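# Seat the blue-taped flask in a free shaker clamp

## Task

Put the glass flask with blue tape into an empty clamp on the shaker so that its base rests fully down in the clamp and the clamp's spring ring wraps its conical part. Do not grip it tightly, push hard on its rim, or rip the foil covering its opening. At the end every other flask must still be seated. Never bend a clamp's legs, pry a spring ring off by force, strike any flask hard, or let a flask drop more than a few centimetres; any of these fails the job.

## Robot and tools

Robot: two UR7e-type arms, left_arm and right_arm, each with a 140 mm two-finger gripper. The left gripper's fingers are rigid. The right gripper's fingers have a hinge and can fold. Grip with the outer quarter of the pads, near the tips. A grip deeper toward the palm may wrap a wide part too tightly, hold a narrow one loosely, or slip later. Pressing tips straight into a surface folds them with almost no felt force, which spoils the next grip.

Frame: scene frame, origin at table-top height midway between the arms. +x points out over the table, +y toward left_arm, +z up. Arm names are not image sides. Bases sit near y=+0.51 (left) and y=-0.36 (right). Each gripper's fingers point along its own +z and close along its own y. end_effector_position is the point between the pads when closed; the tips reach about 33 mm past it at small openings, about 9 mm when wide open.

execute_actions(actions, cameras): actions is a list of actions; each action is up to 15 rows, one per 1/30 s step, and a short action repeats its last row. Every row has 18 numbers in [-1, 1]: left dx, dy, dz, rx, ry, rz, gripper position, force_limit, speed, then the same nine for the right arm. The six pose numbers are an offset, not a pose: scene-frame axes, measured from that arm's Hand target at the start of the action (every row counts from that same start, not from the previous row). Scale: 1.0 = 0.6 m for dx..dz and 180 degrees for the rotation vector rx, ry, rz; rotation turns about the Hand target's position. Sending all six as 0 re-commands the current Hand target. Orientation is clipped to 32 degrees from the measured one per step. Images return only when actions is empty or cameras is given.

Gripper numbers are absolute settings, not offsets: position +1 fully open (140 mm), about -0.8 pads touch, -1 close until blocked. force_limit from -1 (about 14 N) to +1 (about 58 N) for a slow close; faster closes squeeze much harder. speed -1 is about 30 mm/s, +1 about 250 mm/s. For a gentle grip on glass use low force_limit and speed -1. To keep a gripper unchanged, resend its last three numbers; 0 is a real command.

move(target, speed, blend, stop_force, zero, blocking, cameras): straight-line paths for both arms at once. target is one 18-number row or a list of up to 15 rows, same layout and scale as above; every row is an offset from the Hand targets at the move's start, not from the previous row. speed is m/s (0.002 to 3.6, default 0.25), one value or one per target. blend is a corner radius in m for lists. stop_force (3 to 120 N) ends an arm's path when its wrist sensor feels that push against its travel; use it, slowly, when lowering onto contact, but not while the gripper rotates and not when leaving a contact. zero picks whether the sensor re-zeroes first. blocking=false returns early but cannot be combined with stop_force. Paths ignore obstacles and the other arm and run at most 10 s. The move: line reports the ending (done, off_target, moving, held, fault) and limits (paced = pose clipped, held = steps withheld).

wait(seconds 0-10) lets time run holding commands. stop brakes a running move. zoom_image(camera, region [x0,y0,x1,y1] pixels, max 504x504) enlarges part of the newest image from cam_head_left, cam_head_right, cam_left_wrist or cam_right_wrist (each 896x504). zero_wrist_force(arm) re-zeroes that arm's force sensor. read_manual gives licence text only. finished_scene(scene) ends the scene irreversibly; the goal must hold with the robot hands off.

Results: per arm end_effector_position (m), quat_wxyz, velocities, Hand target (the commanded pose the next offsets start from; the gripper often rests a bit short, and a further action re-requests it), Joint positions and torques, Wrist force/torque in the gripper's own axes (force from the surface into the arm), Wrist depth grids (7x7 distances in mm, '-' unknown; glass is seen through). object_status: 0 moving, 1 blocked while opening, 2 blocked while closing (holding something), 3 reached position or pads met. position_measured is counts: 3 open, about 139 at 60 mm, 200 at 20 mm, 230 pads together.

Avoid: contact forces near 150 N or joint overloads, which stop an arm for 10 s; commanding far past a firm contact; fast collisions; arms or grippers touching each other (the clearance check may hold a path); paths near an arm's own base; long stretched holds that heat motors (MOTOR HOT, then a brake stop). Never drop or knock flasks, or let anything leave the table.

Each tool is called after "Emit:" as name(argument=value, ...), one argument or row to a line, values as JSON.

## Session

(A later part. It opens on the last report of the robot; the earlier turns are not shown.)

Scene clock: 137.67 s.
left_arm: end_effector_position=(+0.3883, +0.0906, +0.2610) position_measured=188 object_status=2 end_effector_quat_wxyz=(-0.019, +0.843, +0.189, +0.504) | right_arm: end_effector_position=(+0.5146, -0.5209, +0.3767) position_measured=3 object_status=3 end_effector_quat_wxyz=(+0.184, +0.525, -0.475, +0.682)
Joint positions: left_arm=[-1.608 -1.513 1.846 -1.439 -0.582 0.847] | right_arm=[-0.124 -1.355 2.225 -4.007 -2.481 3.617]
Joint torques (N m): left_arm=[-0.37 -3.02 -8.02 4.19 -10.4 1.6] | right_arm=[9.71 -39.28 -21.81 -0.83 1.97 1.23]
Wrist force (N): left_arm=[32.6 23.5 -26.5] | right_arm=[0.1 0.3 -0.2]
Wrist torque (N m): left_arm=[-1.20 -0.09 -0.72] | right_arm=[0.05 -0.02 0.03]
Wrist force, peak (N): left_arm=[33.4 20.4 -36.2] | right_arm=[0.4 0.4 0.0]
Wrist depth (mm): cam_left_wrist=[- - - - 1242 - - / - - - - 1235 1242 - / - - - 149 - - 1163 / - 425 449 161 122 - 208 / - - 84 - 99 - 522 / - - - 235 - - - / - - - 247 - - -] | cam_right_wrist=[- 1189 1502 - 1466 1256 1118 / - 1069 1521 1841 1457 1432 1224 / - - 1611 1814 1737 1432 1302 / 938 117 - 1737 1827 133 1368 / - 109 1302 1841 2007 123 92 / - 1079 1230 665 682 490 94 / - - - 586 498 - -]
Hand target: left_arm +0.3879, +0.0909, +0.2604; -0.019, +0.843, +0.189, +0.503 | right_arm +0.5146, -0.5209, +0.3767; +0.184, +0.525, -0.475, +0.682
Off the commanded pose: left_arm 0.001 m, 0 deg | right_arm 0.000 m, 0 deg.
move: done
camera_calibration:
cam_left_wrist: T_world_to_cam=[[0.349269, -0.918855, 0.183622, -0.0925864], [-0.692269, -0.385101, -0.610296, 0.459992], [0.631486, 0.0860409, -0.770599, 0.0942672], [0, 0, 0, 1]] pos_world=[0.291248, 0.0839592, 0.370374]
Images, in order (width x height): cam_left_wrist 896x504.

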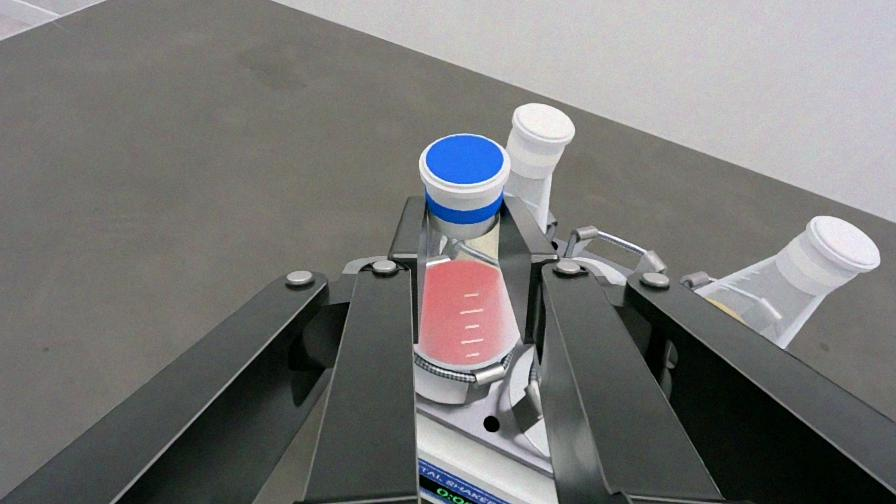

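Emit:
move(
  target=[0.0028,-0.0078,0,0,0,0,-0.98,-0.05,-1,0,0,0,0,0,0,1,1,1],
  speed=0.02,
  cameras=["cam_left_wrist"],
)

Emit:
zoom_image(
  camera="cam_left_wrist",
  region=[340, 120, 640, 420],
)

Scene clock: 140.07 s.
left_arm: end_effector_position=(+0.3896, +0.0862, +0.2605) position_measured=188 object_status=2 end_effector_quat_wxyz=(-0.019, +0.843, +0.189, +0.503) | right_arm: end_effector_position=(+0.5146, -0.5209, +0.3767) position_measured=3 object_status=3 end_effector_quat_wxyz=(+0.184, +0.525, -0.475, +0.682)
Joint positions: left_arm=[-1.604 -1.501 1.835 -1.444 -0.583 0.853] | right_arm=[-0.124 -1.355 2.225 -4.007 -2.481 3.617]
Joint torques (N m): left_arm=[2.11 -22.18 -11.01 -5.81 -0.49 -0.33] | right_arm=[8.95 -38.77 -21.2 -0.76 2.07 1.06]
Wrist force (N): left_arm=[24.6 -7.3 -13.3] | right_arm=[0.1 0.3 -0.2]
Wrist torque (N m): left_arm=[0.47 0.01 -0.09] | right_arm=[0.06 -0.01 0.04]
Wrist force, peak (N): left_arm=[33.0 23.1 -26.2] | right_arm=[0.3 0.5 -0.1]
Wrist depth (mm): cam_left_wrist=[593 728 678 1275 - - - / - - 624 - 218 - 1140 / - - 524 149 567 653 1216 / - 421 454 168 122 544 209 / - - 84 213 100 277 - / - - - - - - - / - - - - - - -] | cam_right_wrist=[- 1166 - 1550 1289 1150 1134 / - - - 1774 1511 - 1212 / 921 1189 1530 1943 1600 - - / - 117 - 1689 1883 142 1309 / - 109 1324 1611 2267 116 92 / - 1093 1353 738 - - 94 / - 1098 1172 - - 432 -]
Hand target: left_arm +0.3896, +0.0862, +0.2604; -0.019, +0.843, +0.189, +0.503 | right_arm +0.5146, -0.5209, +0.3767; +0.184, +0.525, -0.475, +0.682
Off the commanded pose: left_arm 0.000 m, 0 deg | right_arm 0.000 m, 0 deg.
move: done
camera_calibration:
cam_left_wrist: T_world_to_cam=[[0.350842, -0.918502, 0.182383, -0.0973536], [-0.693287, -0.385695, -0.608762, 0.458928], [0.629494, 0.0871354, -0.772104, 0.0944828], [0, 0, 0, 1]] pos_world=[0.292848, 0.0793541, 0.370084]
Images, in order (width x height): cam_left_wrist 896x504.

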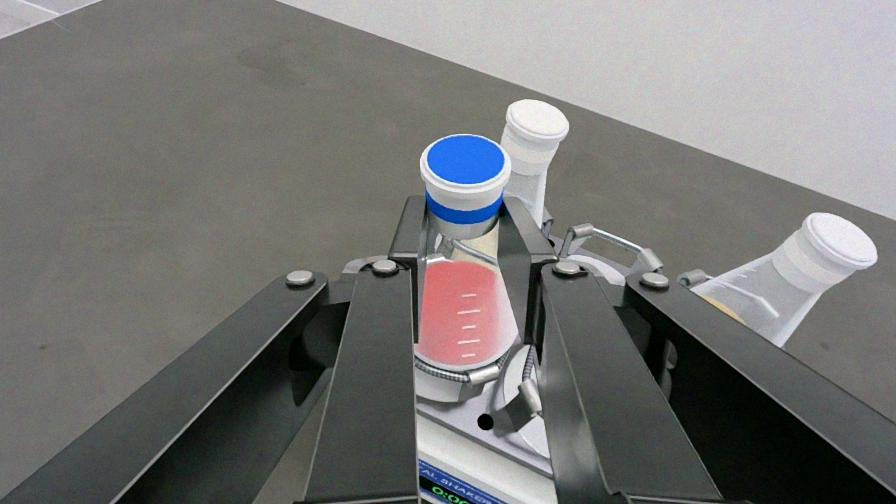

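Scaled by 1.680 from the camera's 896x504 image, which has a finer 1280x720 frame.

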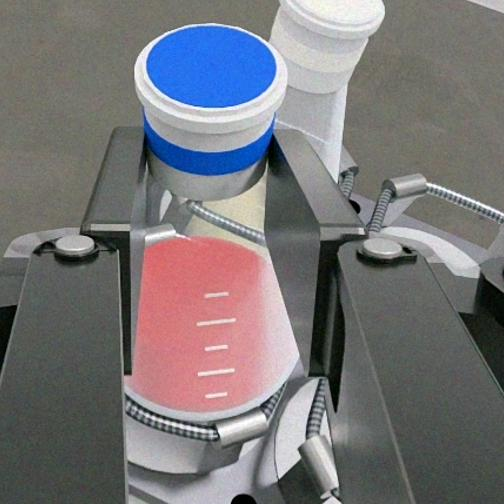

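Emit:
move(
  target=[0,0,-0.0067,0,0,0,-0.98,-0.05,-1,0,0,0,0,0,0,1,1,1],
  speed=0.01,
  stop_force=20,
  cameras=["cam_left_wrist"],
)

Emit:
zoom_image(
  camera="cam_left_wrist",
  region=[340, 120, 640, 420],
)

Scene clock: 142.90 s.
left_arm: end_effector_position=(+0.3896, +0.0862, +0.2564) position_measured=188 object_status=2 end_effector_quat_wxyz=(-0.019, +0.843, +0.189, +0.503) | right_arm: end_effector_position=(+0.5146, -0.5209, +0.3767) position_measured=3 object_status=3 end_effector_quat_wxyz=(+0.184, +0.525, -0.475, +0.682)
Joint positions: left_arm=[-1.604 -1.498 1.842 -1.455 -0.583 0.853] | right_arm=[-0.124 -1.355 2.225 -4.007 -2.481 3.617]
Joint torques (N m): left_arm=[-13.49 -11.18 -18.79 -4.6 -5.63 -0.97] | right_arm=[10.51 -38.77 -21.08 -1.09 2.1 1.03]
Wrist force (N): left_arm=[40.3 -12.2 -23.0] | right_arm=[-0.1 0.1 0.1]
Wrist torque (N m): left_arm=[0.53 0.10 -0.21] | right_arm=[0.02 0.03 0.04]
Wrist force, peak (N): left_arm=[42.9 -12.2 -27.8] | right_arm=[0.5 0.5 -0.1]
Wrist depth (mm): cam_left_wrist=[- 650 - 739 - 1022 1009 / 510 563 - 641 686 - 1068 / - - - 147 624 - - / 392 - 418 234 123 282 205 / - - 84 217 99 - 545 / - - - - - - - / - - - 245 - - -] | cam_right_wrist=[931 - 1677 - - 1200 1113 / 953 1269 - - 1521 1432 1302 / - - 1493 1762 1666 1432 1269 / - 117 1407 - 1800 142 1282 / - 109 - - 1975 116 92 / - - - 682 - - 94 / - 1118 1206 590 - - -]
Hand target: left_arm +0.3896, +0.0862, +0.2564; -0.019, +0.843, +0.189, +0.503 | right_arm +0.5146, -0.5209, +0.3767; +0.184, +0.525, -0.475, +0.682
Off the commanded pose: left_arm 0.000 m, 0 deg | right_arm 0.000 m, 0 deg.
move: contact (left_arm)
camera_calibration:
cam_left_wrist: T_world_to_cam=[[0.350745, -0.918543, 0.182367, -0.0964941], [-0.693238, -0.385599, -0.60888, 0.456552], [0.629603, 0.087138, -0.772015, 0.0913207], [0, 0, 0, 1]] pos_world=[0.292848, 0.0794544, 0.366084]
Images, in order (width x height): cam_left_wrist 896x504.

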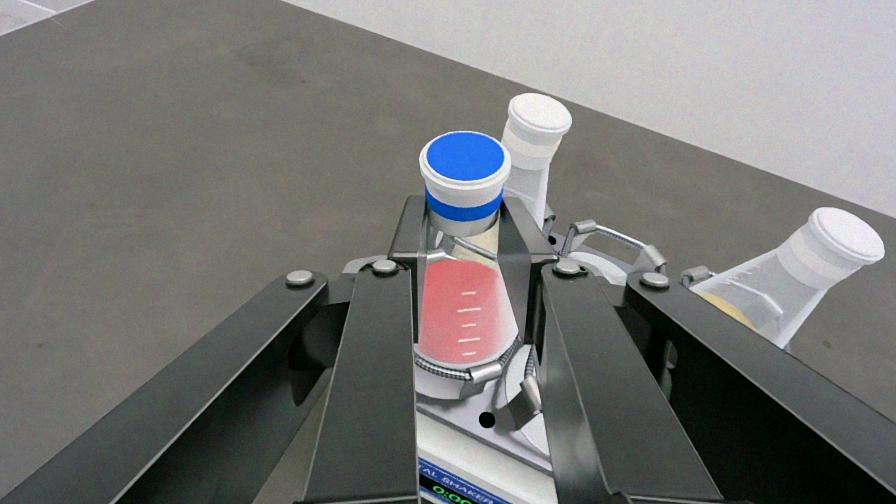

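Scaled by 1.680 from the camera's 896x504 image, which has a finer 1280x720 frame.

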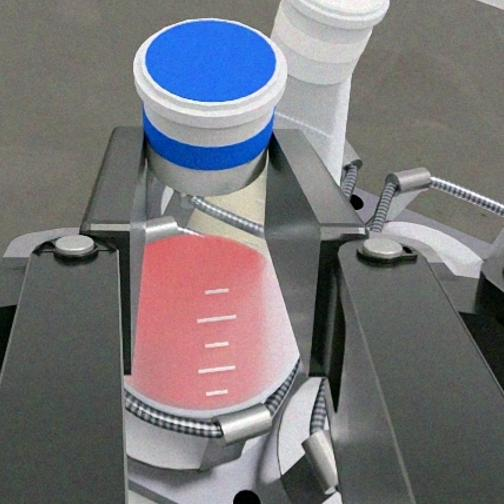

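Emit:
move(
  target=[0.0058,-0.016,0,0.047,0.0171,0,-0.98,-0.05,-1,0,0,0,0,0,0,1,1,1],
  speed=0.02,
  cameras=["cam_left_wrist"],
)

Emit:
zoom_image(
  camera="cam_left_wrist",
  region=[340, 120, 640, 420],
)

Scene clock: 148.73 s.
left_arm: end_effector_position=(+0.3931, +0.0766, +0.2564) position_measured=188 object_status=2 end_effector_quat_wxyz=(-0.087, +0.853, +0.151, +0.493) | right_arm: end_effector_position=(+0.5146, -0.5209, +0.3767) position_measured=3 object_status=3 end_effector_quat_wxyz=(+0.184, +0.525, -0.475, +0.682)
Joint positions: left_arm=[-1.58 -1.415 1.725 -1.343 -0.62 0.937] | right_arm=[-0.124 -1.355 2.225 -4.007 -2.481 3.617]
Joint torques (N m): left_arm=[6.71 -31.26 -11.08 -3.36 -0.32 -0.62] | right_arm=[8.84 -39.12 -20.84 -0.86 2.19 0.79]
Wrist force (N): left_arm=[10.9 -2.5 -5.1] | right_arm=[0.1 0.1 -0.2]
Wrist torque (N m): left_arm=[-0.08 -0.30 -0.72] | right_arm=[0.01 -0.02 0.04]
Wrist force, peak (N): left_arm=[41.8 -20.6 -37.0] | right_arm=[0.3 0.6 -0.1]
Wrist depth (mm): cam_left_wrist=[- 714 - - 1140 1103 1078 / 1839 - - - - 593 1129 / - 521 558 148 532 554 177 / - - - 161 264 262 237 / 424 - 84 210 99 242 253 / - - - - - - - / - - - - - - -] | cam_right_wrist=[1065 1289 1383 - - 1230 1108 / 979 - - 1643 1440 1466 1189 / - 1155 1530 1841 - 1449 - / - 117 1391 1898 2167 133 - / - 109 - - 1869 116 92 / - - 1331 - - - 94 / - - - - 524 - -]
Hand target: left_arm +0.3930, +0.0766, +0.2564; -0.086, +0.853, +0.151, +0.493 | right_arm +0.5146, -0.5209, +0.3767; +0.184, +0.525, -0.475, +0.682
Off the commanded pose: left_arm 0.000 m, 0 deg | right_arm 0.000 m, 0 deg.
move: done
camera_calibration:
cam_left_wrist: T_world_to_cam=[[0.356386, -0.933977, 0.0260085, -0.0674475], [-0.726456, -0.294492, -0.620915, 0.464361], [0.58758, 0.202392, -0.783446, 0.100592], [0, 0, 0, 1]] pos_world=[0.302269, 0.053397, 0.368891]
Images, in order (width x height): cam_left_wrist 896x504.

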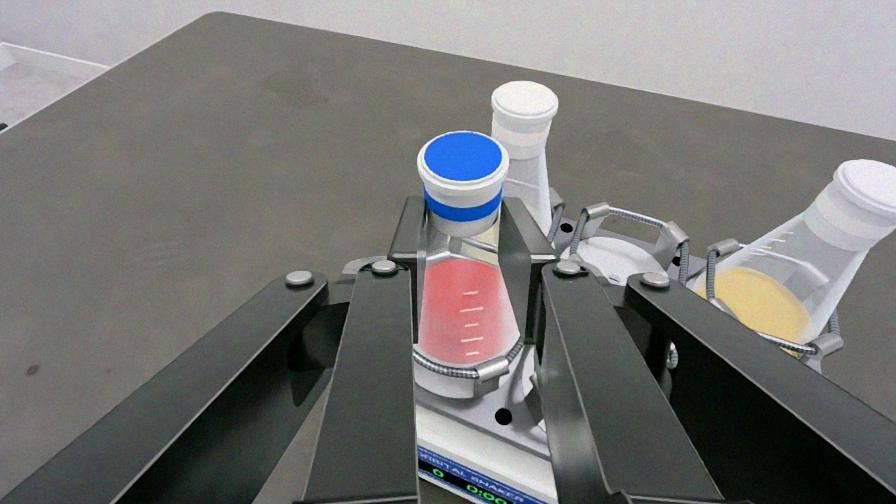

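Scaled by 1.680 from the camera's 896x504 image, which has a finer 1280x720 frame.

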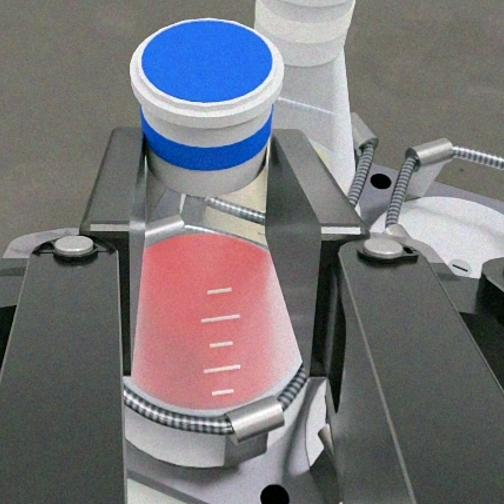

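Emit:
move(
  target=[0,0,-0.03,0,0,0,-0.98,-0.05,-1,0,0,0,0,0,0,1,1,1],
  speed=0.01,
  stop_force=18,
  cameras=["cam_left_wrist"],
)

Emit:
zoom_image(
  camera="cam_left_wrist",
  region=[340, 120, 640, 420],
)

Scene clock: 150.40 s.
left_arm: end_effector_position=(+0.3931, +0.0766, +0.2556) position_measured=188 object_status=2 end_effector_quat_wxyz=(-0.086, +0.853, +0.151, +0.493) | right_arm: end_effector_position=(+0.5146, -0.5209, +0.3767) position_measured=3 object_status=3 end_effector_quat_wxyz=(+0.184, +0.525, -0.475, +0.682)
Joint positions: left_arm=[-1.58 -1.415 1.727 -1.346 -0.62 0.937] | right_arm=[-0.124 -1.355 2.225 -4.007 -2.481 3.617]
Joint torques (N m): left_arm=[-9.33 -28.06 -20.6 -1.68 -5.07 -0.86] | right_arm=[8.49 -38.57 -20.67 -0.95 2.03 1.17]
Wrist force (N): left_arm=[23.1 -0.3 -5.3] | right_arm=[-0.2 0.5 0.0]
Wrist torque (N m): left_arm=[-0.09 -0.14 -0.59] | right_arm=[0.11 0.03 0.04]
Wrist force, peak (N): left_arm=[35.6 -3.9 -18.9] | right_arm=[-0.2 0.5 0.0]
Wrist depth (mm): cam_left_wrist=[- 804 728 - - - 992 / 629 624 - - 663 626 - / - - 538 148 - - 191 / 477 - 464 234 123 261 256 / - - 84 212 99 241 246 / - - - - - - - / - - - 281 - - -] | cam_right_wrist=[- 1316 1540 - - 1230 1079 / - 1189 1632 - 1511 1368 1123 / - 1108 - 1959 1700 - 1309 / 964 127 - - 1762 133 1502 / - 109 1309 - 1943 116 92 / - - - - - - 95 / - - - - 490 - -]
Hand target: left_arm +0.3931, +0.0766, +0.2556; -0.086, +0.853, +0.151, +0.493 (not the last commanded pose) | right_arm +0.5146, -0.5209, +0.3767; +0.184, +0.525, -0.475, +0.682
Off the commanded pose: left_arm 0.017 m, 0 deg | right_arm 0.000 m, 0 deg.
move: contact (left_arm)
camera_calibration:
cam_left_wrist: T_world_to_cam=[[0.356317, -0.933984, 0.0266973, -0.0676554], [-0.726245, -0.294815, -0.621009, 0.463789], [0.587883, 0.201887, -0.783349, 0.0997851], [0, 0, 0, 1]] pos_world=[0.302269, 0.0533975, 0.36799]
Images, in order (width x height): cam_left_wrist 896x504.

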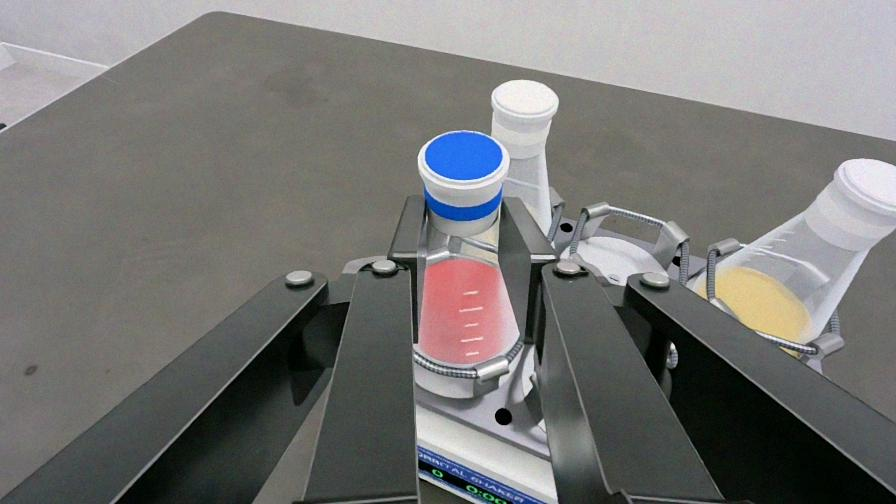

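Scaled by 1.680 from the camera's 896x504 image, which has a finer 1280x720 frame.

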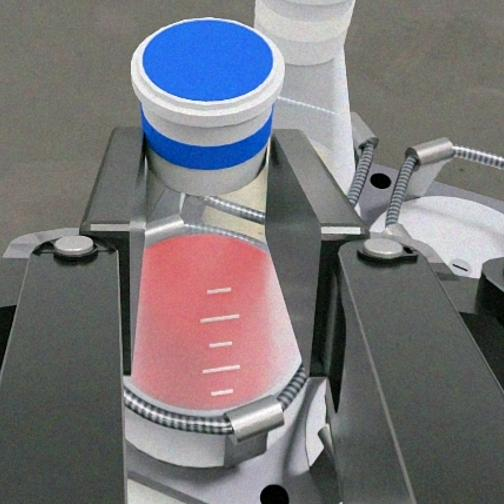

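Emit:
move(
  target=[
    [0.0058,-0.016,-0.0035,0.0366,0.0133,0,-0.98,-0.05,-1,0,0,0,0,0,0,1,1,1],
  ],
  speed=0.02,
  cameras=["cam_left_wrist"],
)

Emit:
zoom_image(
  camera="cam_left_wrist",
  region=[340, 120, 640, 420],
)

Scene clock: 155.00 s.
left_arm: end_effector_position=(+0.3966, +0.0670, +0.2535) position_measured=188 object_status=2 end_effector_quat_wxyz=(-0.138, +0.856, +0.120, +0.483) | right_arm: end_effector_position=(+0.5146, -0.5209, +0.3767) position_measured=3 object_status=3 end_effector_quat_wxyz=(+0.184, +0.525, -0.475, +0.682)
Joint positions: left_arm=[-1.562 -1.341 1.631 -1.259 -0.645 1] | right_arm=[-0.124 -1.355 2.225 -4.007 -2.481 3.617]
Joint torques (N m): left_arm=[7.17 -40.93 -10.97 -2.2 0.94 -0.8] | right_arm=[9.86 -37.37 -20.1 -0.78 2.21 0.95]
Wrist force (N): left_arm=[3.2 2.4 1.2] | right_arm=[0.2 0.3 -0.2]
Wrist torque (N m): left_arm=[-0.12 -0.51 -0.64] | right_arm=[0.06 -0.03 0.04]
Wrist force, peak (N): left_arm=[36.1 -17.6 -24.1] | right_arm=[0.4 0.5 0.1]
Wrist depth (mm): cam_left_wrist=[1464 1560 - 1371 1229 - - / 2081 765 723 - 597 - - / - - 581 148 - - 166 / 540 516 - 234 123 246 236 / 473 - 84 218 100 208 217 / - - - - - - - / - - - - - - -] | cam_right_wrist=[- 1118 - - - 1256 1134 / 894 - - - 1521 1302 1183 / - - 1521 1855 1407 1324 - / - 117 - - 1774 133 - / - 109 - 1666 1898 116 92 / - 1088 - 710 - - 94 / - 1139 - - - - -]
Hand target: left_arm +0.3966, +0.0670, +0.2535; -0.138, +0.856, +0.121, +0.483 | right_arm +0.5146, -0.5209, +0.3767; +0.184, +0.525, -0.475, +0.682
Off the commanded pose: left_arm 0.000 m, 0 deg | right_arm 0.000 m, 0 deg.
move: done
camera_calibration:
cam_left_wrist: T_world_to_cam=[[0.354897, -0.929987, -0.0957689, -0.0464448], [-0.752248, -0.223231, -0.619912, 0.467488], [0.555132, 0.292047, -0.778805, 0.103863], [0, 0, 0, 1]] pos_world=[0.310493, 0.0308321, 0.366243]
Images, in order (width x height): cam_left_wrist 896x504.

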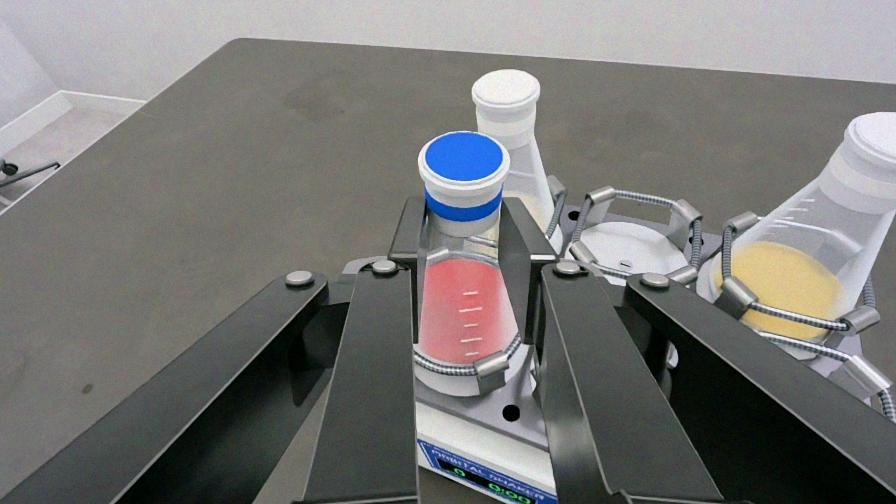

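Scaled by 1.680 from the camera's 896x504 image, which has a finer 1280x720 frame.

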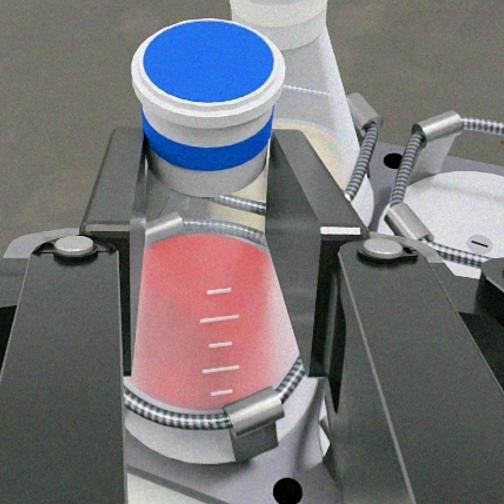

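Emit:
move(
  target=[0,0,-0.02,0,0,0,-0.98,-0.05,-1,0,0,0,0,0,0,1,1,1],
  speed=0.012,
  stop_force=22,
)

Emit:
move(
  target=[-0.0047,0.013,0,-0.0366,-0.0133,0,-0.98,-0.05,-1,0,0,0,0,0,0,1,1,1],
  speed=0.02,
  cameras=["cam_left_wrist"],
)

Emit:
zoom_image(
  camera="cam_left_wrist",
  region=[340, 120, 640, 420],
)

Scene clock: 157.23 s.
left_arm: end_effector_position=(+0.3967, +0.0670, +0.2525) position_measured=188 object_status=2 end_effector_quat_wxyz=(-0.138, +0.856, +0.121, +0.483) | right_arm: end_effector_position=(+0.5146, -0.5209, +0.3767) position_measured=3 object_status=3 end_effector_quat_wxyz=(+0.184, +0.525, -0.475, +0.682)
Joint positions: left_arm=[-1.562 -1.341 1.634 -1.262 -0.644 1] | right_arm=[-0.124 -1.355 2.225 -4.007 -2.481 3.617]
Joint torques (N m): left_arm=[-8.47 -38.9 -21.7 2.11 -4.95 -1.06] | right_arm=[9.09 -36.44 -20.48 -0.8 2.07 1.06]
Wrist force (N): left_arm=[12.7 14.3 1.9] | right_arm=[0.1 0.3 -0.3]
Wrist torque (N m): left_arm=[-0.49 -0.47 -0.53] | right_arm=[0.07 -0.02 0.04]
Wrist force, peak (N): left_arm=[26.7 10.9 -9.8] | right_arm=[-0.1 0.5 0.0]
Wrist depth (mm): cam_left_wrist=[- - - - - 1108 1223 / 2063 - 619 210 - 597 - / - - 558 147 - - - / - - 485 234 264 246 233 / - - 84 - 100 207 214 / - - - - - - - / - - - - - - -] | cam_right_wrist=[987 - - 1737 1415 1189 1098 / - - - 1762 1484 1424 - / - 1079 1913 1611 - - - / - 117 1570 1975 - 133 - / - 109 - - 2111 115 92 / - - 1331 - - - 94 / - 1060 - - - - -]
Hand target: left_arm +0.3967, +0.0670, +0.2525; -0.138, +0.856, +0.121, +0.483 (not the last commanded pose) | right_arm +0.5146, -0.5209, +0.3767; +0.184, +0.525, -0.475, +0.682
Off the commanded pose: left_arm 0.011 m, 0 deg | right_arm 0.000 m, 0 deg.
move: contact (left_arm)

Scene clock: 160.53 s.
left_arm: end_effector_position=(+0.3938, +0.0748, +0.2525) position_measured=188 object_status=2 end_effector_quat_wxyz=(-0.086, +0.852, +0.151, +0.493) | right_arm: end_effector_position=(+0.5146, -0.5209, +0.3767) position_measured=3 object_status=3 end_effector_quat_wxyz=(+0.184, +0.525, -0.475, +0.682)
Joint positions: left_arm=[-1.579 -1.409 1.729 -1.355 -0.619 0.939] | right_arm=[-0.124 -1.355 2.225 -4.007 -2.481 3.617]
Joint torques (N m): left_arm=[-8.65 -28.38 -28.62 -0.03 2.77 0.73] | right_arm=[9.61 -36.95 -20.76 -1.08 2.18 1.11]
Wrist force (N): left_arm=[-6.6 3.1 4.3] | right_arm=[0.0 0.2 0.0]
Wrist torque (N m): left_arm=[0.08 -0.48 -0.01] | right_arm=[0.03 0.00 0.03]
Wrist force, peak (N): left_arm=[25.5 20.3 -7.7] | right_arm=[0.1 0.6 -0.1]
Wrist depth (mm): cam_left_wrist=[1977 2118 780 723 1151 - - / - - - 737 611 - - / 515 - - 148 522 - 168 / - - - 234 122 264 251 / 404 - 84 212 100 - 411 / - - - - - - - / - - - - - - -] | cam_right_wrist=[938 - - - 1440 1200 1108 / 976 - - - 1449 - - / 956 - - 1700 - - 1160 / 897 117 - 1814 - 133 1457 / - 108 1262 1689 1841 116 92 / - - 1269 - - - 95 / - 1042 - 621 - - -]
Hand target: left_arm +0.3939, +0.0748, +0.2525; -0.086, +0.852, +0.151, +0.493 | right_arm +0.5146, -0.5209, +0.3767; +0.184, +0.525, -0.475, +0.682
Off the commanded pose: left_arm 0.000 m, 0 deg | right_arm 0.000 m, 0 deg.
move: done
camera_calibration:
cam_left_wrist: T_world_to_cam=[[0.356074, -0.934056, 0.0274058, -0.0695899], [-0.726019, -0.294994, -0.621189, 0.461876], [0.588309, 0.201292, -0.783182, 0.0971275], [0, 0, 0, 1]] pos_world=[0.302969, 0.0516988, 0.364888]
Images, in order (width x height): cam_left_wrist 896x504.

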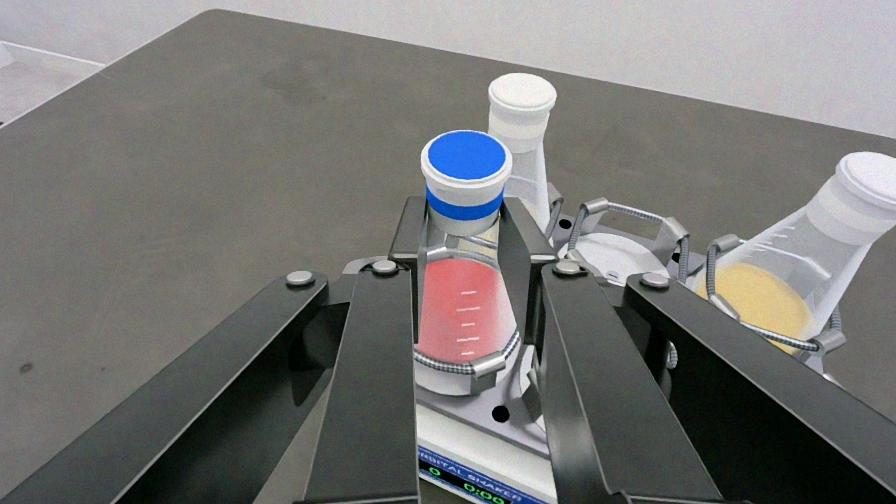

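Scaled by 1.680 from the camera's 896x504 image, which has a finer 1280x720 frame.

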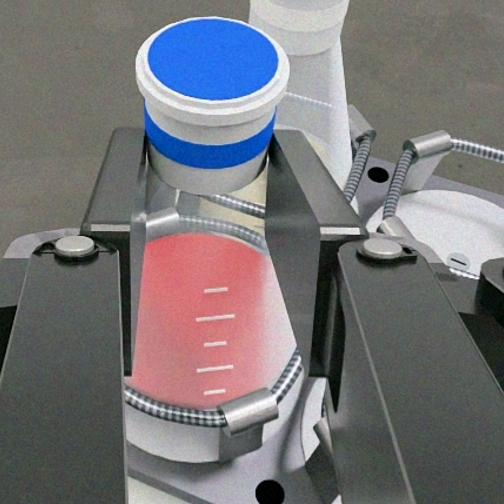

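Emit:
move(
  target=[0,0,-0.03,0,0,0,-0.98,-0.05,-1,0,0,0,0,0,0,1,1,1],
  speed=0.012,
  stop_force=18,
  cameras=["cam_left_wrist"],
)

Emit:
zoom_image(
  camera="cam_left_wrist",
  region=[340, 120, 640, 420],
)

Scene clock: 162.73 s.
left_arm: end_effector_position=(+0.3938, +0.0747, +0.2521) position_measured=188 object_status=2 end_effector_quat_wxyz=(-0.086, +0.852, +0.151, +0.493) | right_arm: end_effector_position=(+0.5146, -0.5209, +0.3767) position_measured=3 object_status=3 end_effector_quat_wxyz=(+0.184, +0.525, -0.475, +0.682)
Joint positions: left_arm=[-1.579 -1.408 1.729 -1.356 -0.619 0.939] | right_arm=[-0.124 -1.355 2.225 -4.007 -2.481 3.617]
Joint torques (N m): left_arm=[5.88 -41.66 -31.36 -2.34 1.45 0.97] | right_arm=[9 -37.5 -20.86 -1.01 2.17 1.18]
Wrist force (N): left_arm=[-4.6 2.4 10.4] | right_arm=[0.3 0.3 -0.2]
Wrist torque (N m): left_arm=[0.02 -0.59 -0.10] | right_arm=[0.06 -0.05 0.04]
Wrist force, peak (N): left_arm=[-5.7 2.7 10.8] | right_arm=[0.3 0.5 -0.1]
Wrist depth (mm): cam_left_wrist=[2081 - 783 708 - - - / - - 559 619 - - - / - - - 148 - - 173 / - - - 160 278 260 451 / - - 84 211 100 237 393 / - - - - - - - / - - - 242 - - -] | cam_right_wrist=[1038 1218 - - - 1200 1103 / - - 1689 - 1580 1296 - / - - - - 1677 - 1324 / - 117 - - 1800 132 1316 / - 109 - - 2058 116 92 / - - 1249 - - - 95 / - - - - - 441 -]
Hand target: left_arm +0.3938, +0.0747, +0.2521; -0.086, +0.852, +0.151, +0.493 (not the last commanded pose) | right_arm +0.5146, -0.5209, +0.3767; +0.184, +0.525, -0.475, +0.682
Off the commanded pose: left_arm 0.018 m, 0 deg | right_arm 0.000 m, 0 deg.
move: contact (left_arm)
camera_calibration:
cam_left_wrist: T_world_to_cam=[[0.356117, -0.934047, 0.0271503, -0.0695929], [-0.726108, -0.294893, -0.621132, 0.4616], [0.588173, 0.201482, -0.783235, 0.0968859], [0, 0, 0, 1]] pos_world=[0.302969, 0.0515985, 0.364488]
Images, in order (width x height): cam_left_wrist 896x504.

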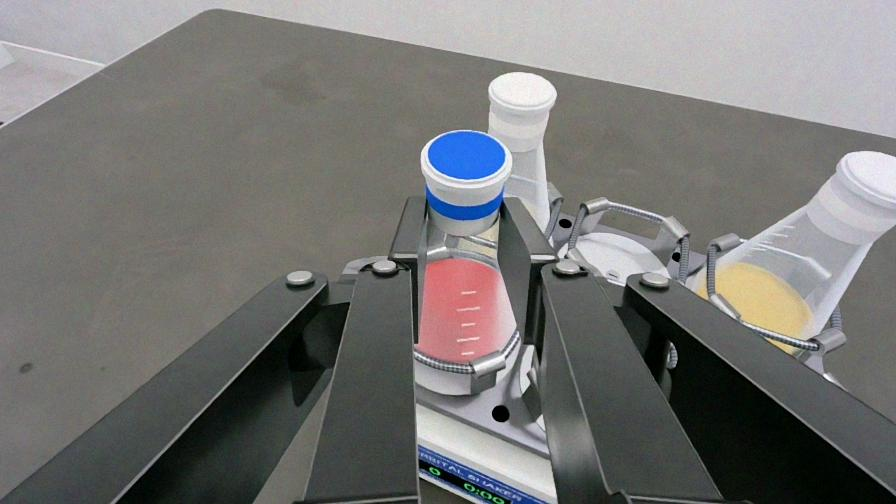

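Scaled by 1.680 from the camera's 896x504 image, which has a finer 1280x720 frame.

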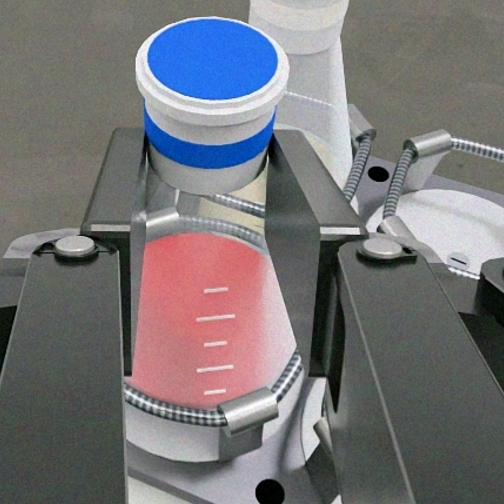

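Emit:
move(
  target=[0,0,-0.03,0,0,0,-0.98,-0.05,-1,0,0,0,0,0,0,1,1,1],
  speed=0.012,
  stop_force=30,
  cameras=["cam_left_wrist"],
)

Emit:
zoom_image(
  camera="cam_left_wrist",
  region=[340, 120, 640, 420],
)

Scene clock: 167.33 s.
left_arm: end_effector_position=(+0.3939, +0.0747, +0.2377) position_measured=188 object_status=2 end_effector_quat_wxyz=(-0.086, +0.852, +0.151, +0.493) | right_arm: end_effector_position=(+0.5146, -0.5209, +0.3767) position_measured=3 object_status=3 end_effector_quat_wxyz=(+0.184, +0.525, -0.475, +0.682)
Joint positions: left_arm=[-1.579 -1.397 1.754 -1.393 -0.619 0.939] | right_arm=[-0.124 -1.355 2.225 -4.007 -2.481 3.617]
Joint torques (N m): left_arm=[-10.39 -32.25 -22.75 -1.83 -2.08 -1.2] | right_arm=[9.05 -37.52 -20.68 -1.13 2.03 1.03]
Wrist force (N): left_arm=[12.0 -1.4 -9.4] | right_arm=[0.4 0.1 -0.1]
Wrist torque (N m): left_arm=[0.01 -0.36 -0.13] | right_arm=[0.00 -0.08 0.04]
Wrist force, peak (N): left_arm=[23.3 -3.4 -21.4] | right_arm=[0.1 0.5 -0.3]
Wrist depth (mm): cam_left_wrist=[1839 746 719 - - - - / - - 584 589 - - - / 498 516 504 148 280 532 172 / 438 436 434 228 230 246 238 / 391 - 84 211 99 208 205 / - - - - - - - / - - - - - - -] | cam_right_wrist=[- - 1511 1712 - 1150 1134 / - 1457 2007 1787 1540 1424 1194 / 949 1206 - - - - - / - 117 - - - 133 1296 / - 109 - 1841 2093 116 92 / - 1055 1331 - - 497 94 / - 1020 - - - - -]
Hand target: left_arm +0.3939, +0.0747, +0.2377; -0.086, +0.852, +0.151, +0.493 (not the last commanded pose) | right_arm +0.5146, -0.5209, +0.3767; +0.184, +0.525, -0.475, +0.682
Off the commanded pose: left_arm 0.004 m, 0 deg | right_arm 0.000 m, 0 deg.
move: contact (left_arm)
camera_calibration:
cam_left_wrist: T_world_to_cam=[[0.355984, -0.934091, 0.0273728, -0.0692368], [-0.726011, -0.29489, -0.621248, 0.452666], [0.588374, 0.201282, -0.783136, 0.0855214], [0, 0, 0, 1]] pos_world=[0.302969, 0.0515992, 0.350088]
Images, in order (width x height): cam_left_wrist 896x504.

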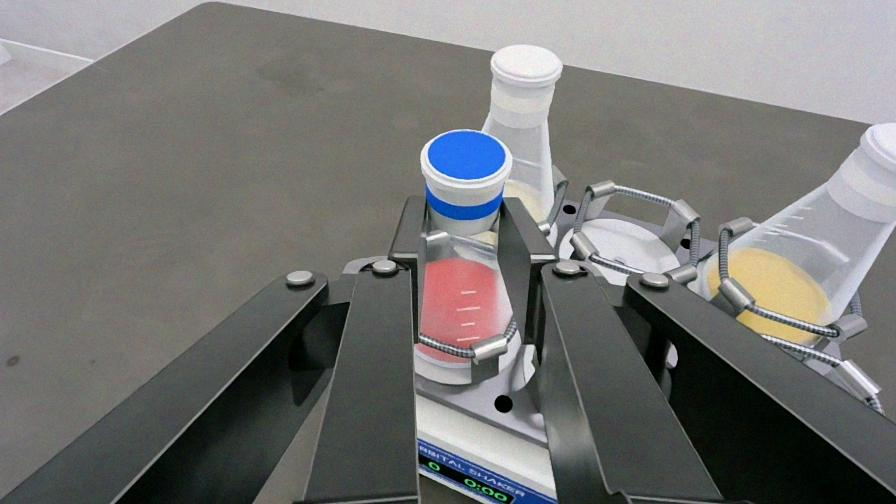

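Scaled by 1.680 from the camera's 896x504 image, which has a finer 1280x720 frame.

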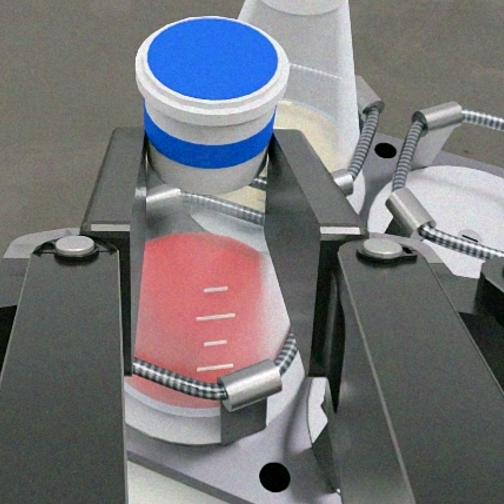

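Emit:
move(
  target=[0,0,0.001,0,0,0,-0.3,-1,-1,0,0,0,0,0,0,1,1,1],
  cameras=["cam_left_wrist"],
)

Emit:
zoom_image(
  camera="cam_left_wrist",
  region=[340, 120, 640, 420],
)

Scene clock: 169.37 s.
left_arm: end_effector_position=(+0.3939, +0.0747, +0.2383) position_measured=167 object_status=0 end_effector_quat_wxyz=(-0.086, +0.852, +0.151, +0.493) | right_arm: end_effector_position=(+0.5146, -0.5209, +0.3767) position_measured=3 object_status=3 end_effector_quat_wxyz=(+0.184, +0.525, -0.475, +0.682)
Joint positions: left_arm=[-1.579 -1.397 1.753 -1.392 -0.619 0.939] | right_arm=[-0.124 -1.355 2.225 -4.007 -2.481 3.617]
Joint torques (N m): left_arm=[-11.7 -37.64 -26.11 -0.98 1.81 -1.09] | right_arm=[8.5 -36.34 -20.85 -0.97 1.95 1.18]
Wrist force (N): left_arm=[1.8 -1.9 2.9] | right_arm=[0.0 0.4 0.2]
Wrist torque (N m): left_arm=[-0.27 -0.45 -0.14] | right_arm=[0.07 -0.01 0.03]
Wrist force, peak (N): left_arm=[12.5 -1.3 -9.5] | right_arm=[0.3 0.5 -0.3]
Wrist depth (mm): cam_left_wrist=[1868 765 723 - - - - / - 587 - - - - 1088 / - - - 148 - - 165 / - 439 - 162 128 252 - / - - 89 189 - - 217 / - - - - - - - / - - - 269 - - -] | cam_right_wrist=[- 1289 - 1677 1296 1194 1093 / - 1189 - 1762 1511 - - / 995 - - 1774 - - 1502 / 927 118 - 1712 - 133 1484 / - 109 1511 1654 2058 116 92 / - - 1230 - - - 94 / - - - - - - -]
Hand target: left_arm +0.3939, +0.0747, +0.2383; -0.086, +0.852, +0.151, +0.493 | right_arm +0.5146, -0.5209, +0.3767; +0.184, +0.525, -0.475, +0.682
Off the commanded pose: left_arm 0.000 m, 0 deg | right_arm 0.000 m, 0 deg.
move: done
camera_calibration:
cam_left_wrist: T_world_to_cam=[[0.356006, -0.934084, 0.0273453, -0.0692504], [-0.726053, -0.294905, -0.621191, 0.453032], [0.588309, 0.201294, -0.783182, 0.0860265], [0, 0, 0, 1]] pos_world=[0.302969, 0.0515991, 0.350688]
Images, in order (width x height): cam_left_wrist 896x504.

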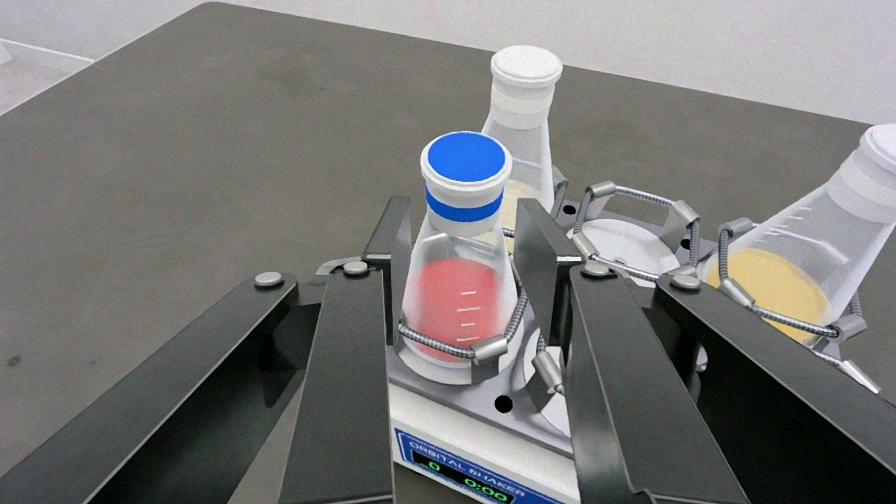

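Scaled by 1.680 from the camera's 896x504 image, which has a finer 1280x720 frame.

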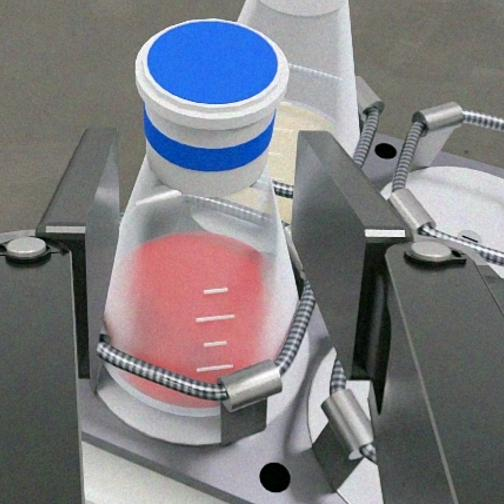

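Emit:
move(
  target=[
    [-0.094,-0.0342,0.01,0,0,0,-0.3,-1,-1,0,0,0,0,0,0,1,1,1],
    [-0.14,-0.17,0.14,0,0,0,-0.3,-1,-1,0,0,0,0,0,0,1,1,1],
  ],
  blend=[0.01,0],
  speed=[0.08,0.2],
  cameras=["cam_left_wrist"],
)

Emit:
zoom_image(
  camera="cam_left_wrist",
  region=[330, 80, 700, 420],
)

Scene clock: 172.13 s.
left_arm: end_effector_position=(+0.3098, -0.0273, +0.3223) position_measured=167 object_status=3 end_effector_quat_wxyz=(-0.086, +0.852, +0.151, +0.493) end_effector_velocity=(+0.000, -0.001, +0.002) end_effector_angular_velocity=(-0.003, +0.000, +0.000) | right_arm: end_effector_position=(+0.5146, -0.5209, +0.3767) position_measured=3 object_status=3 end_effector_quat_wxyz=(+0.184, +0.525, -0.475, +0.682)
Joint positions: left_arm=[-1.714 -1.217 1.271 -0.946 -0.696 0.758] | right_arm=[-0.124 -1.355 2.225 -4.007 -2.481 3.617]
Joint velocities: left_arm=[0.001 0 -0.006 0.002 0.001 0] | right_arm=[within noise]
Joint torques (N m): left_arm=[12.43 -35.28 -27.38 -0.09 2.51 1.28] | right_arm=[9.85 -37.14 -21.08 -1.11 2.03 1.06]
Wrist force (N): left_arm=[1.8 -1.7 2.9] | right_arm=[0.3 0.2 0.0]
Wrist torque (N m): left_arm=[-0.22 -0.43 -0.15] | right_arm=[0.03 -0.06 0.03]
Wrist force, peak (N): left_arm=[2.8 -1.8 4.2] | right_arm=[0.2 0.5 0.0]
Wrist depth (mm): cam_left_wrist=[- - - 1464 - - - / 2027 732 741 741 710 - 1275 / - 645 - 405 378 - 653 / - - - 362 128 - - / - - 89 338 - - 513 / - - - 382 - - - / - - - 401 - - -] | cam_right_wrist=[- 1224 1484 1975 1424 1160 1118 / - - - 1677 1590 1424 1212 / - 1160 1449 - - - - / - 117 - - - 133 1457 / - 109 - - 1913 115 92 / - 1003 - - - - 94 / - 1038 - - - - -]
Hand target: left_arm +0.3099, -0.0273, +0.3223; -0.086, +0.852, +0.151, +0.493 | right_arm +0.5146, -0.5209, +0.3767; +0.184, +0.525, -0.475, +0.682
Off the commanded pose: left_arm 0.000 m, 0 deg | right_arm 0.000 m, 0 deg.
move: done
camera_calibration:
cam_left_wrist: T_world_to_cam=[[0.355941, -0.934101, 0.027578, -0.137007], [-0.726012, -0.294988, -0.621199, 0.414134], [0.588398, 0.201088, -0.783167, 0.221727], [0, 0, 0, 1]] pos_world=[0.218969, -0.0504006, 0.434688]
Images, in order (width x height): cam_left_wrist 896x504.

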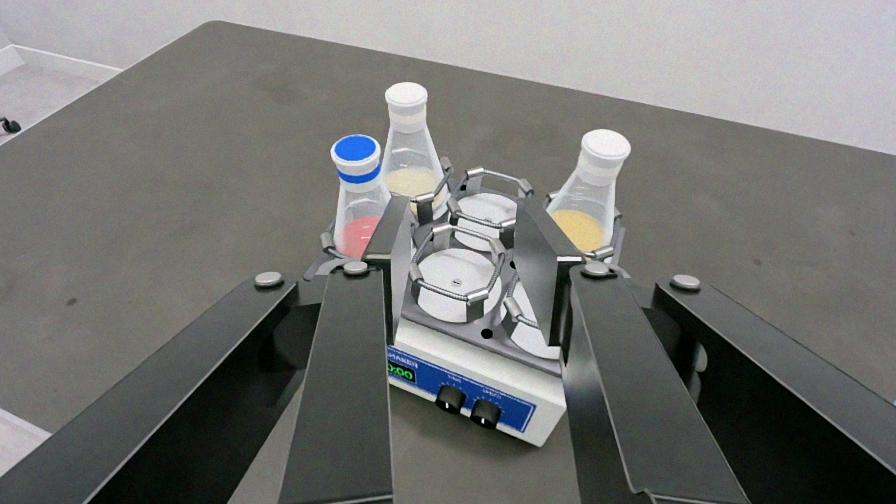

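Scaled by 1.362 from the camera's 896x504 image, which has a finer 1280x720 frame.

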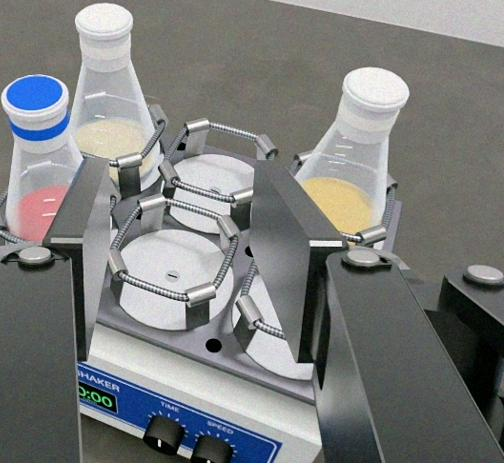

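Emit:
move(
  target=[-0.12,-0.05,0.12,0,0,0,-0.3,-1,-1,0,0,0,0,0,0,1,1,1],
  cameras=["cam_head_left","cam_head_right","cam_left_wrist"],
)

Scene clock: 176.87 s.
left_arm: end_effector_position=(+0.2379, -0.0573, +0.3943) position_measured=167 object_status=3 end_effector_quat_wxyz=(-0.086, +0.852, +0.151, +0.493) end_effector_velocity=(+0.000, +0.000, +0.002) end_effector_angular_velocity=(-0.001, +0.000, +0.000) | right_arm: end_effector_position=(+0.5146, -0.5209, +0.3767) position_measured=3 object_status=3 end_effector_quat_wxyz=(+0.184, +0.525, -0.475, +0.682)
Joint positions: left_arm=[-1.817 -1.111 0.917 -0.612 -0.764 0.642] | right_arm=[-0.124 -1.355 2.225 -4.007 -2.481 3.617]
Joint velocities: left_arm=[0 0 -0.006 0.005 0 0] | right_arm=[within noise]
Joint torques (N m): left_arm=[-3.43 -40.57 -26.73 0.22 1.59 -0.26] | right_arm=[8.73 -37.79 -22.03 -1.37 1.9 1.1]
Wrist force (N): left_arm=[1.9 -1.9 2.9] | right_arm=[0.2 0.2 0.0]
Wrist torque (N m): left_arm=[-0.29 -0.44 -0.25] | right_arm=[0.05 -0.04 0.03]
Wrist force, peak (N): left_arm=[1.0 -1.8 6.5] | right_arm=[0.2 0.5 -0.3]
Wrist depth (mm): cam_left_wrist=[1960 - - 1395 - 1174 - / 2081 866 796 - - - - / 730 728 748 482 704 732 180 / - - - 439 121 - 187 / - - 89 451 - - 217 / - - - - - - - / - - - 457 - - -] | cam_right_wrist=[- 1189 1560 1622 - 1269 1079 / - 1194 1540 1712 1521 1493 1189 / 945 - - 1800 - - 1289 / 968 117 - 1666 1883 132 1399 / - 109 1493 - 1827 116 92 / - 1069 1360 740 - - 94 / - - - - - - -]
Hand target: left_arm +0.2379, -0.0573, +0.3943; -0.086, +0.852, +0.151, +0.493 | right_arm +0.5146, -0.5209, +0.3767; +0.184, +0.525, -0.475, +0.682
Off the commanded pose: left_arm 0.000 m, 0 deg | right_arm 0.000 m, 0 deg.
move: done
camera_calibration:
cam_left_wrist: T_world_to_cam=[[0.355984, -0.934091, 0.0273728, -0.141325], [-0.726011, -0.29489, -0.621248, 0.397843], [0.588374, 0.201282, -0.783136, 0.326457], [0, 0, 0, 1]] pos_world=[0.147069, -0.0804008, 0.506688]
Images, in order (width x height): cam_head_left 896x504, cam_head_right 896x504, cam_left_wrist 896x504.

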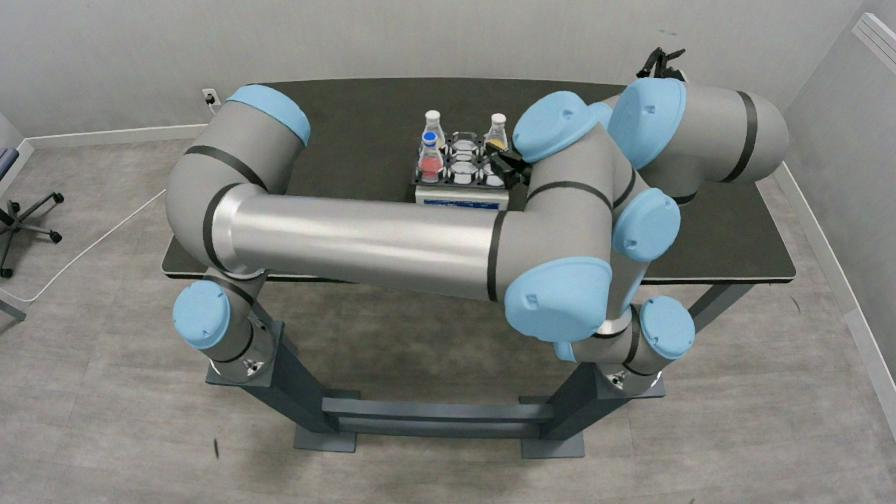

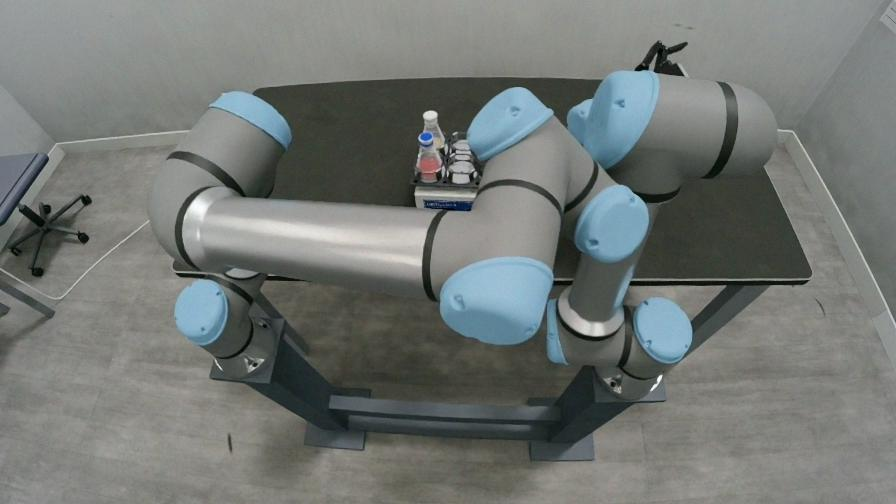

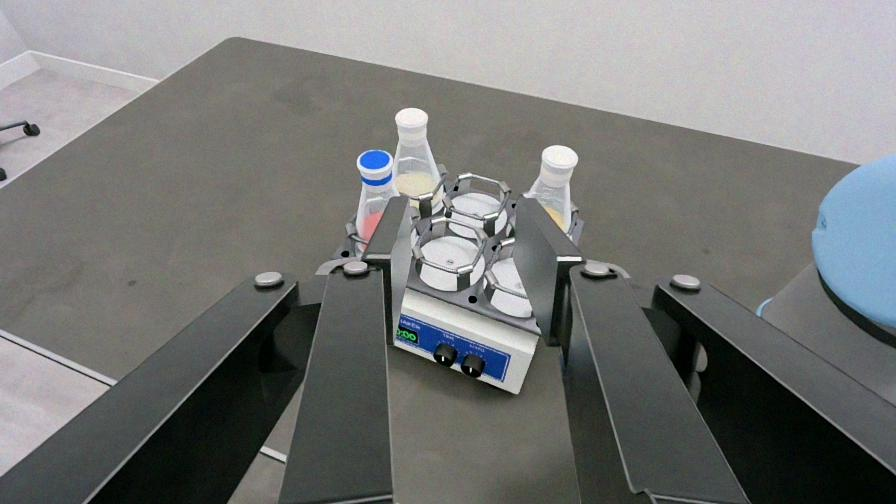

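Emit:
zoom_image(
  camera="cam_head_left",
  region=[380, 90, 540, 220],
)

Emit:
zoom_image(
  camera="cam_head_right",
  region=[390, 100, 490, 215],
)

Scaled by 3.150 from the camera's 896x504 image, which has a finer 1280x720 frame.

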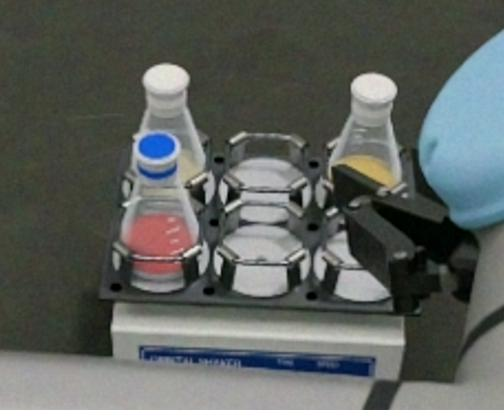

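Scaled by 4.383 from the camera's 896x504 image, which has a finer 1280x720 frame.

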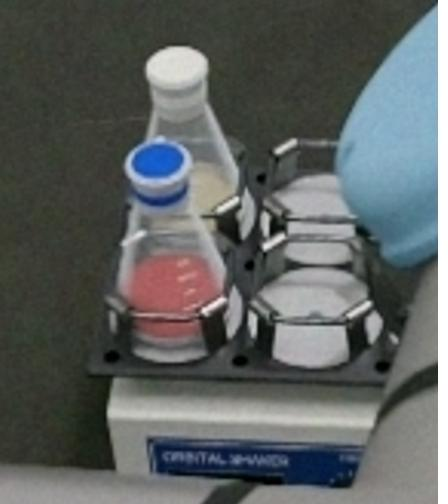

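Emit:
finished_scene(
  scene=1,
)

The scene is finished: the task was done.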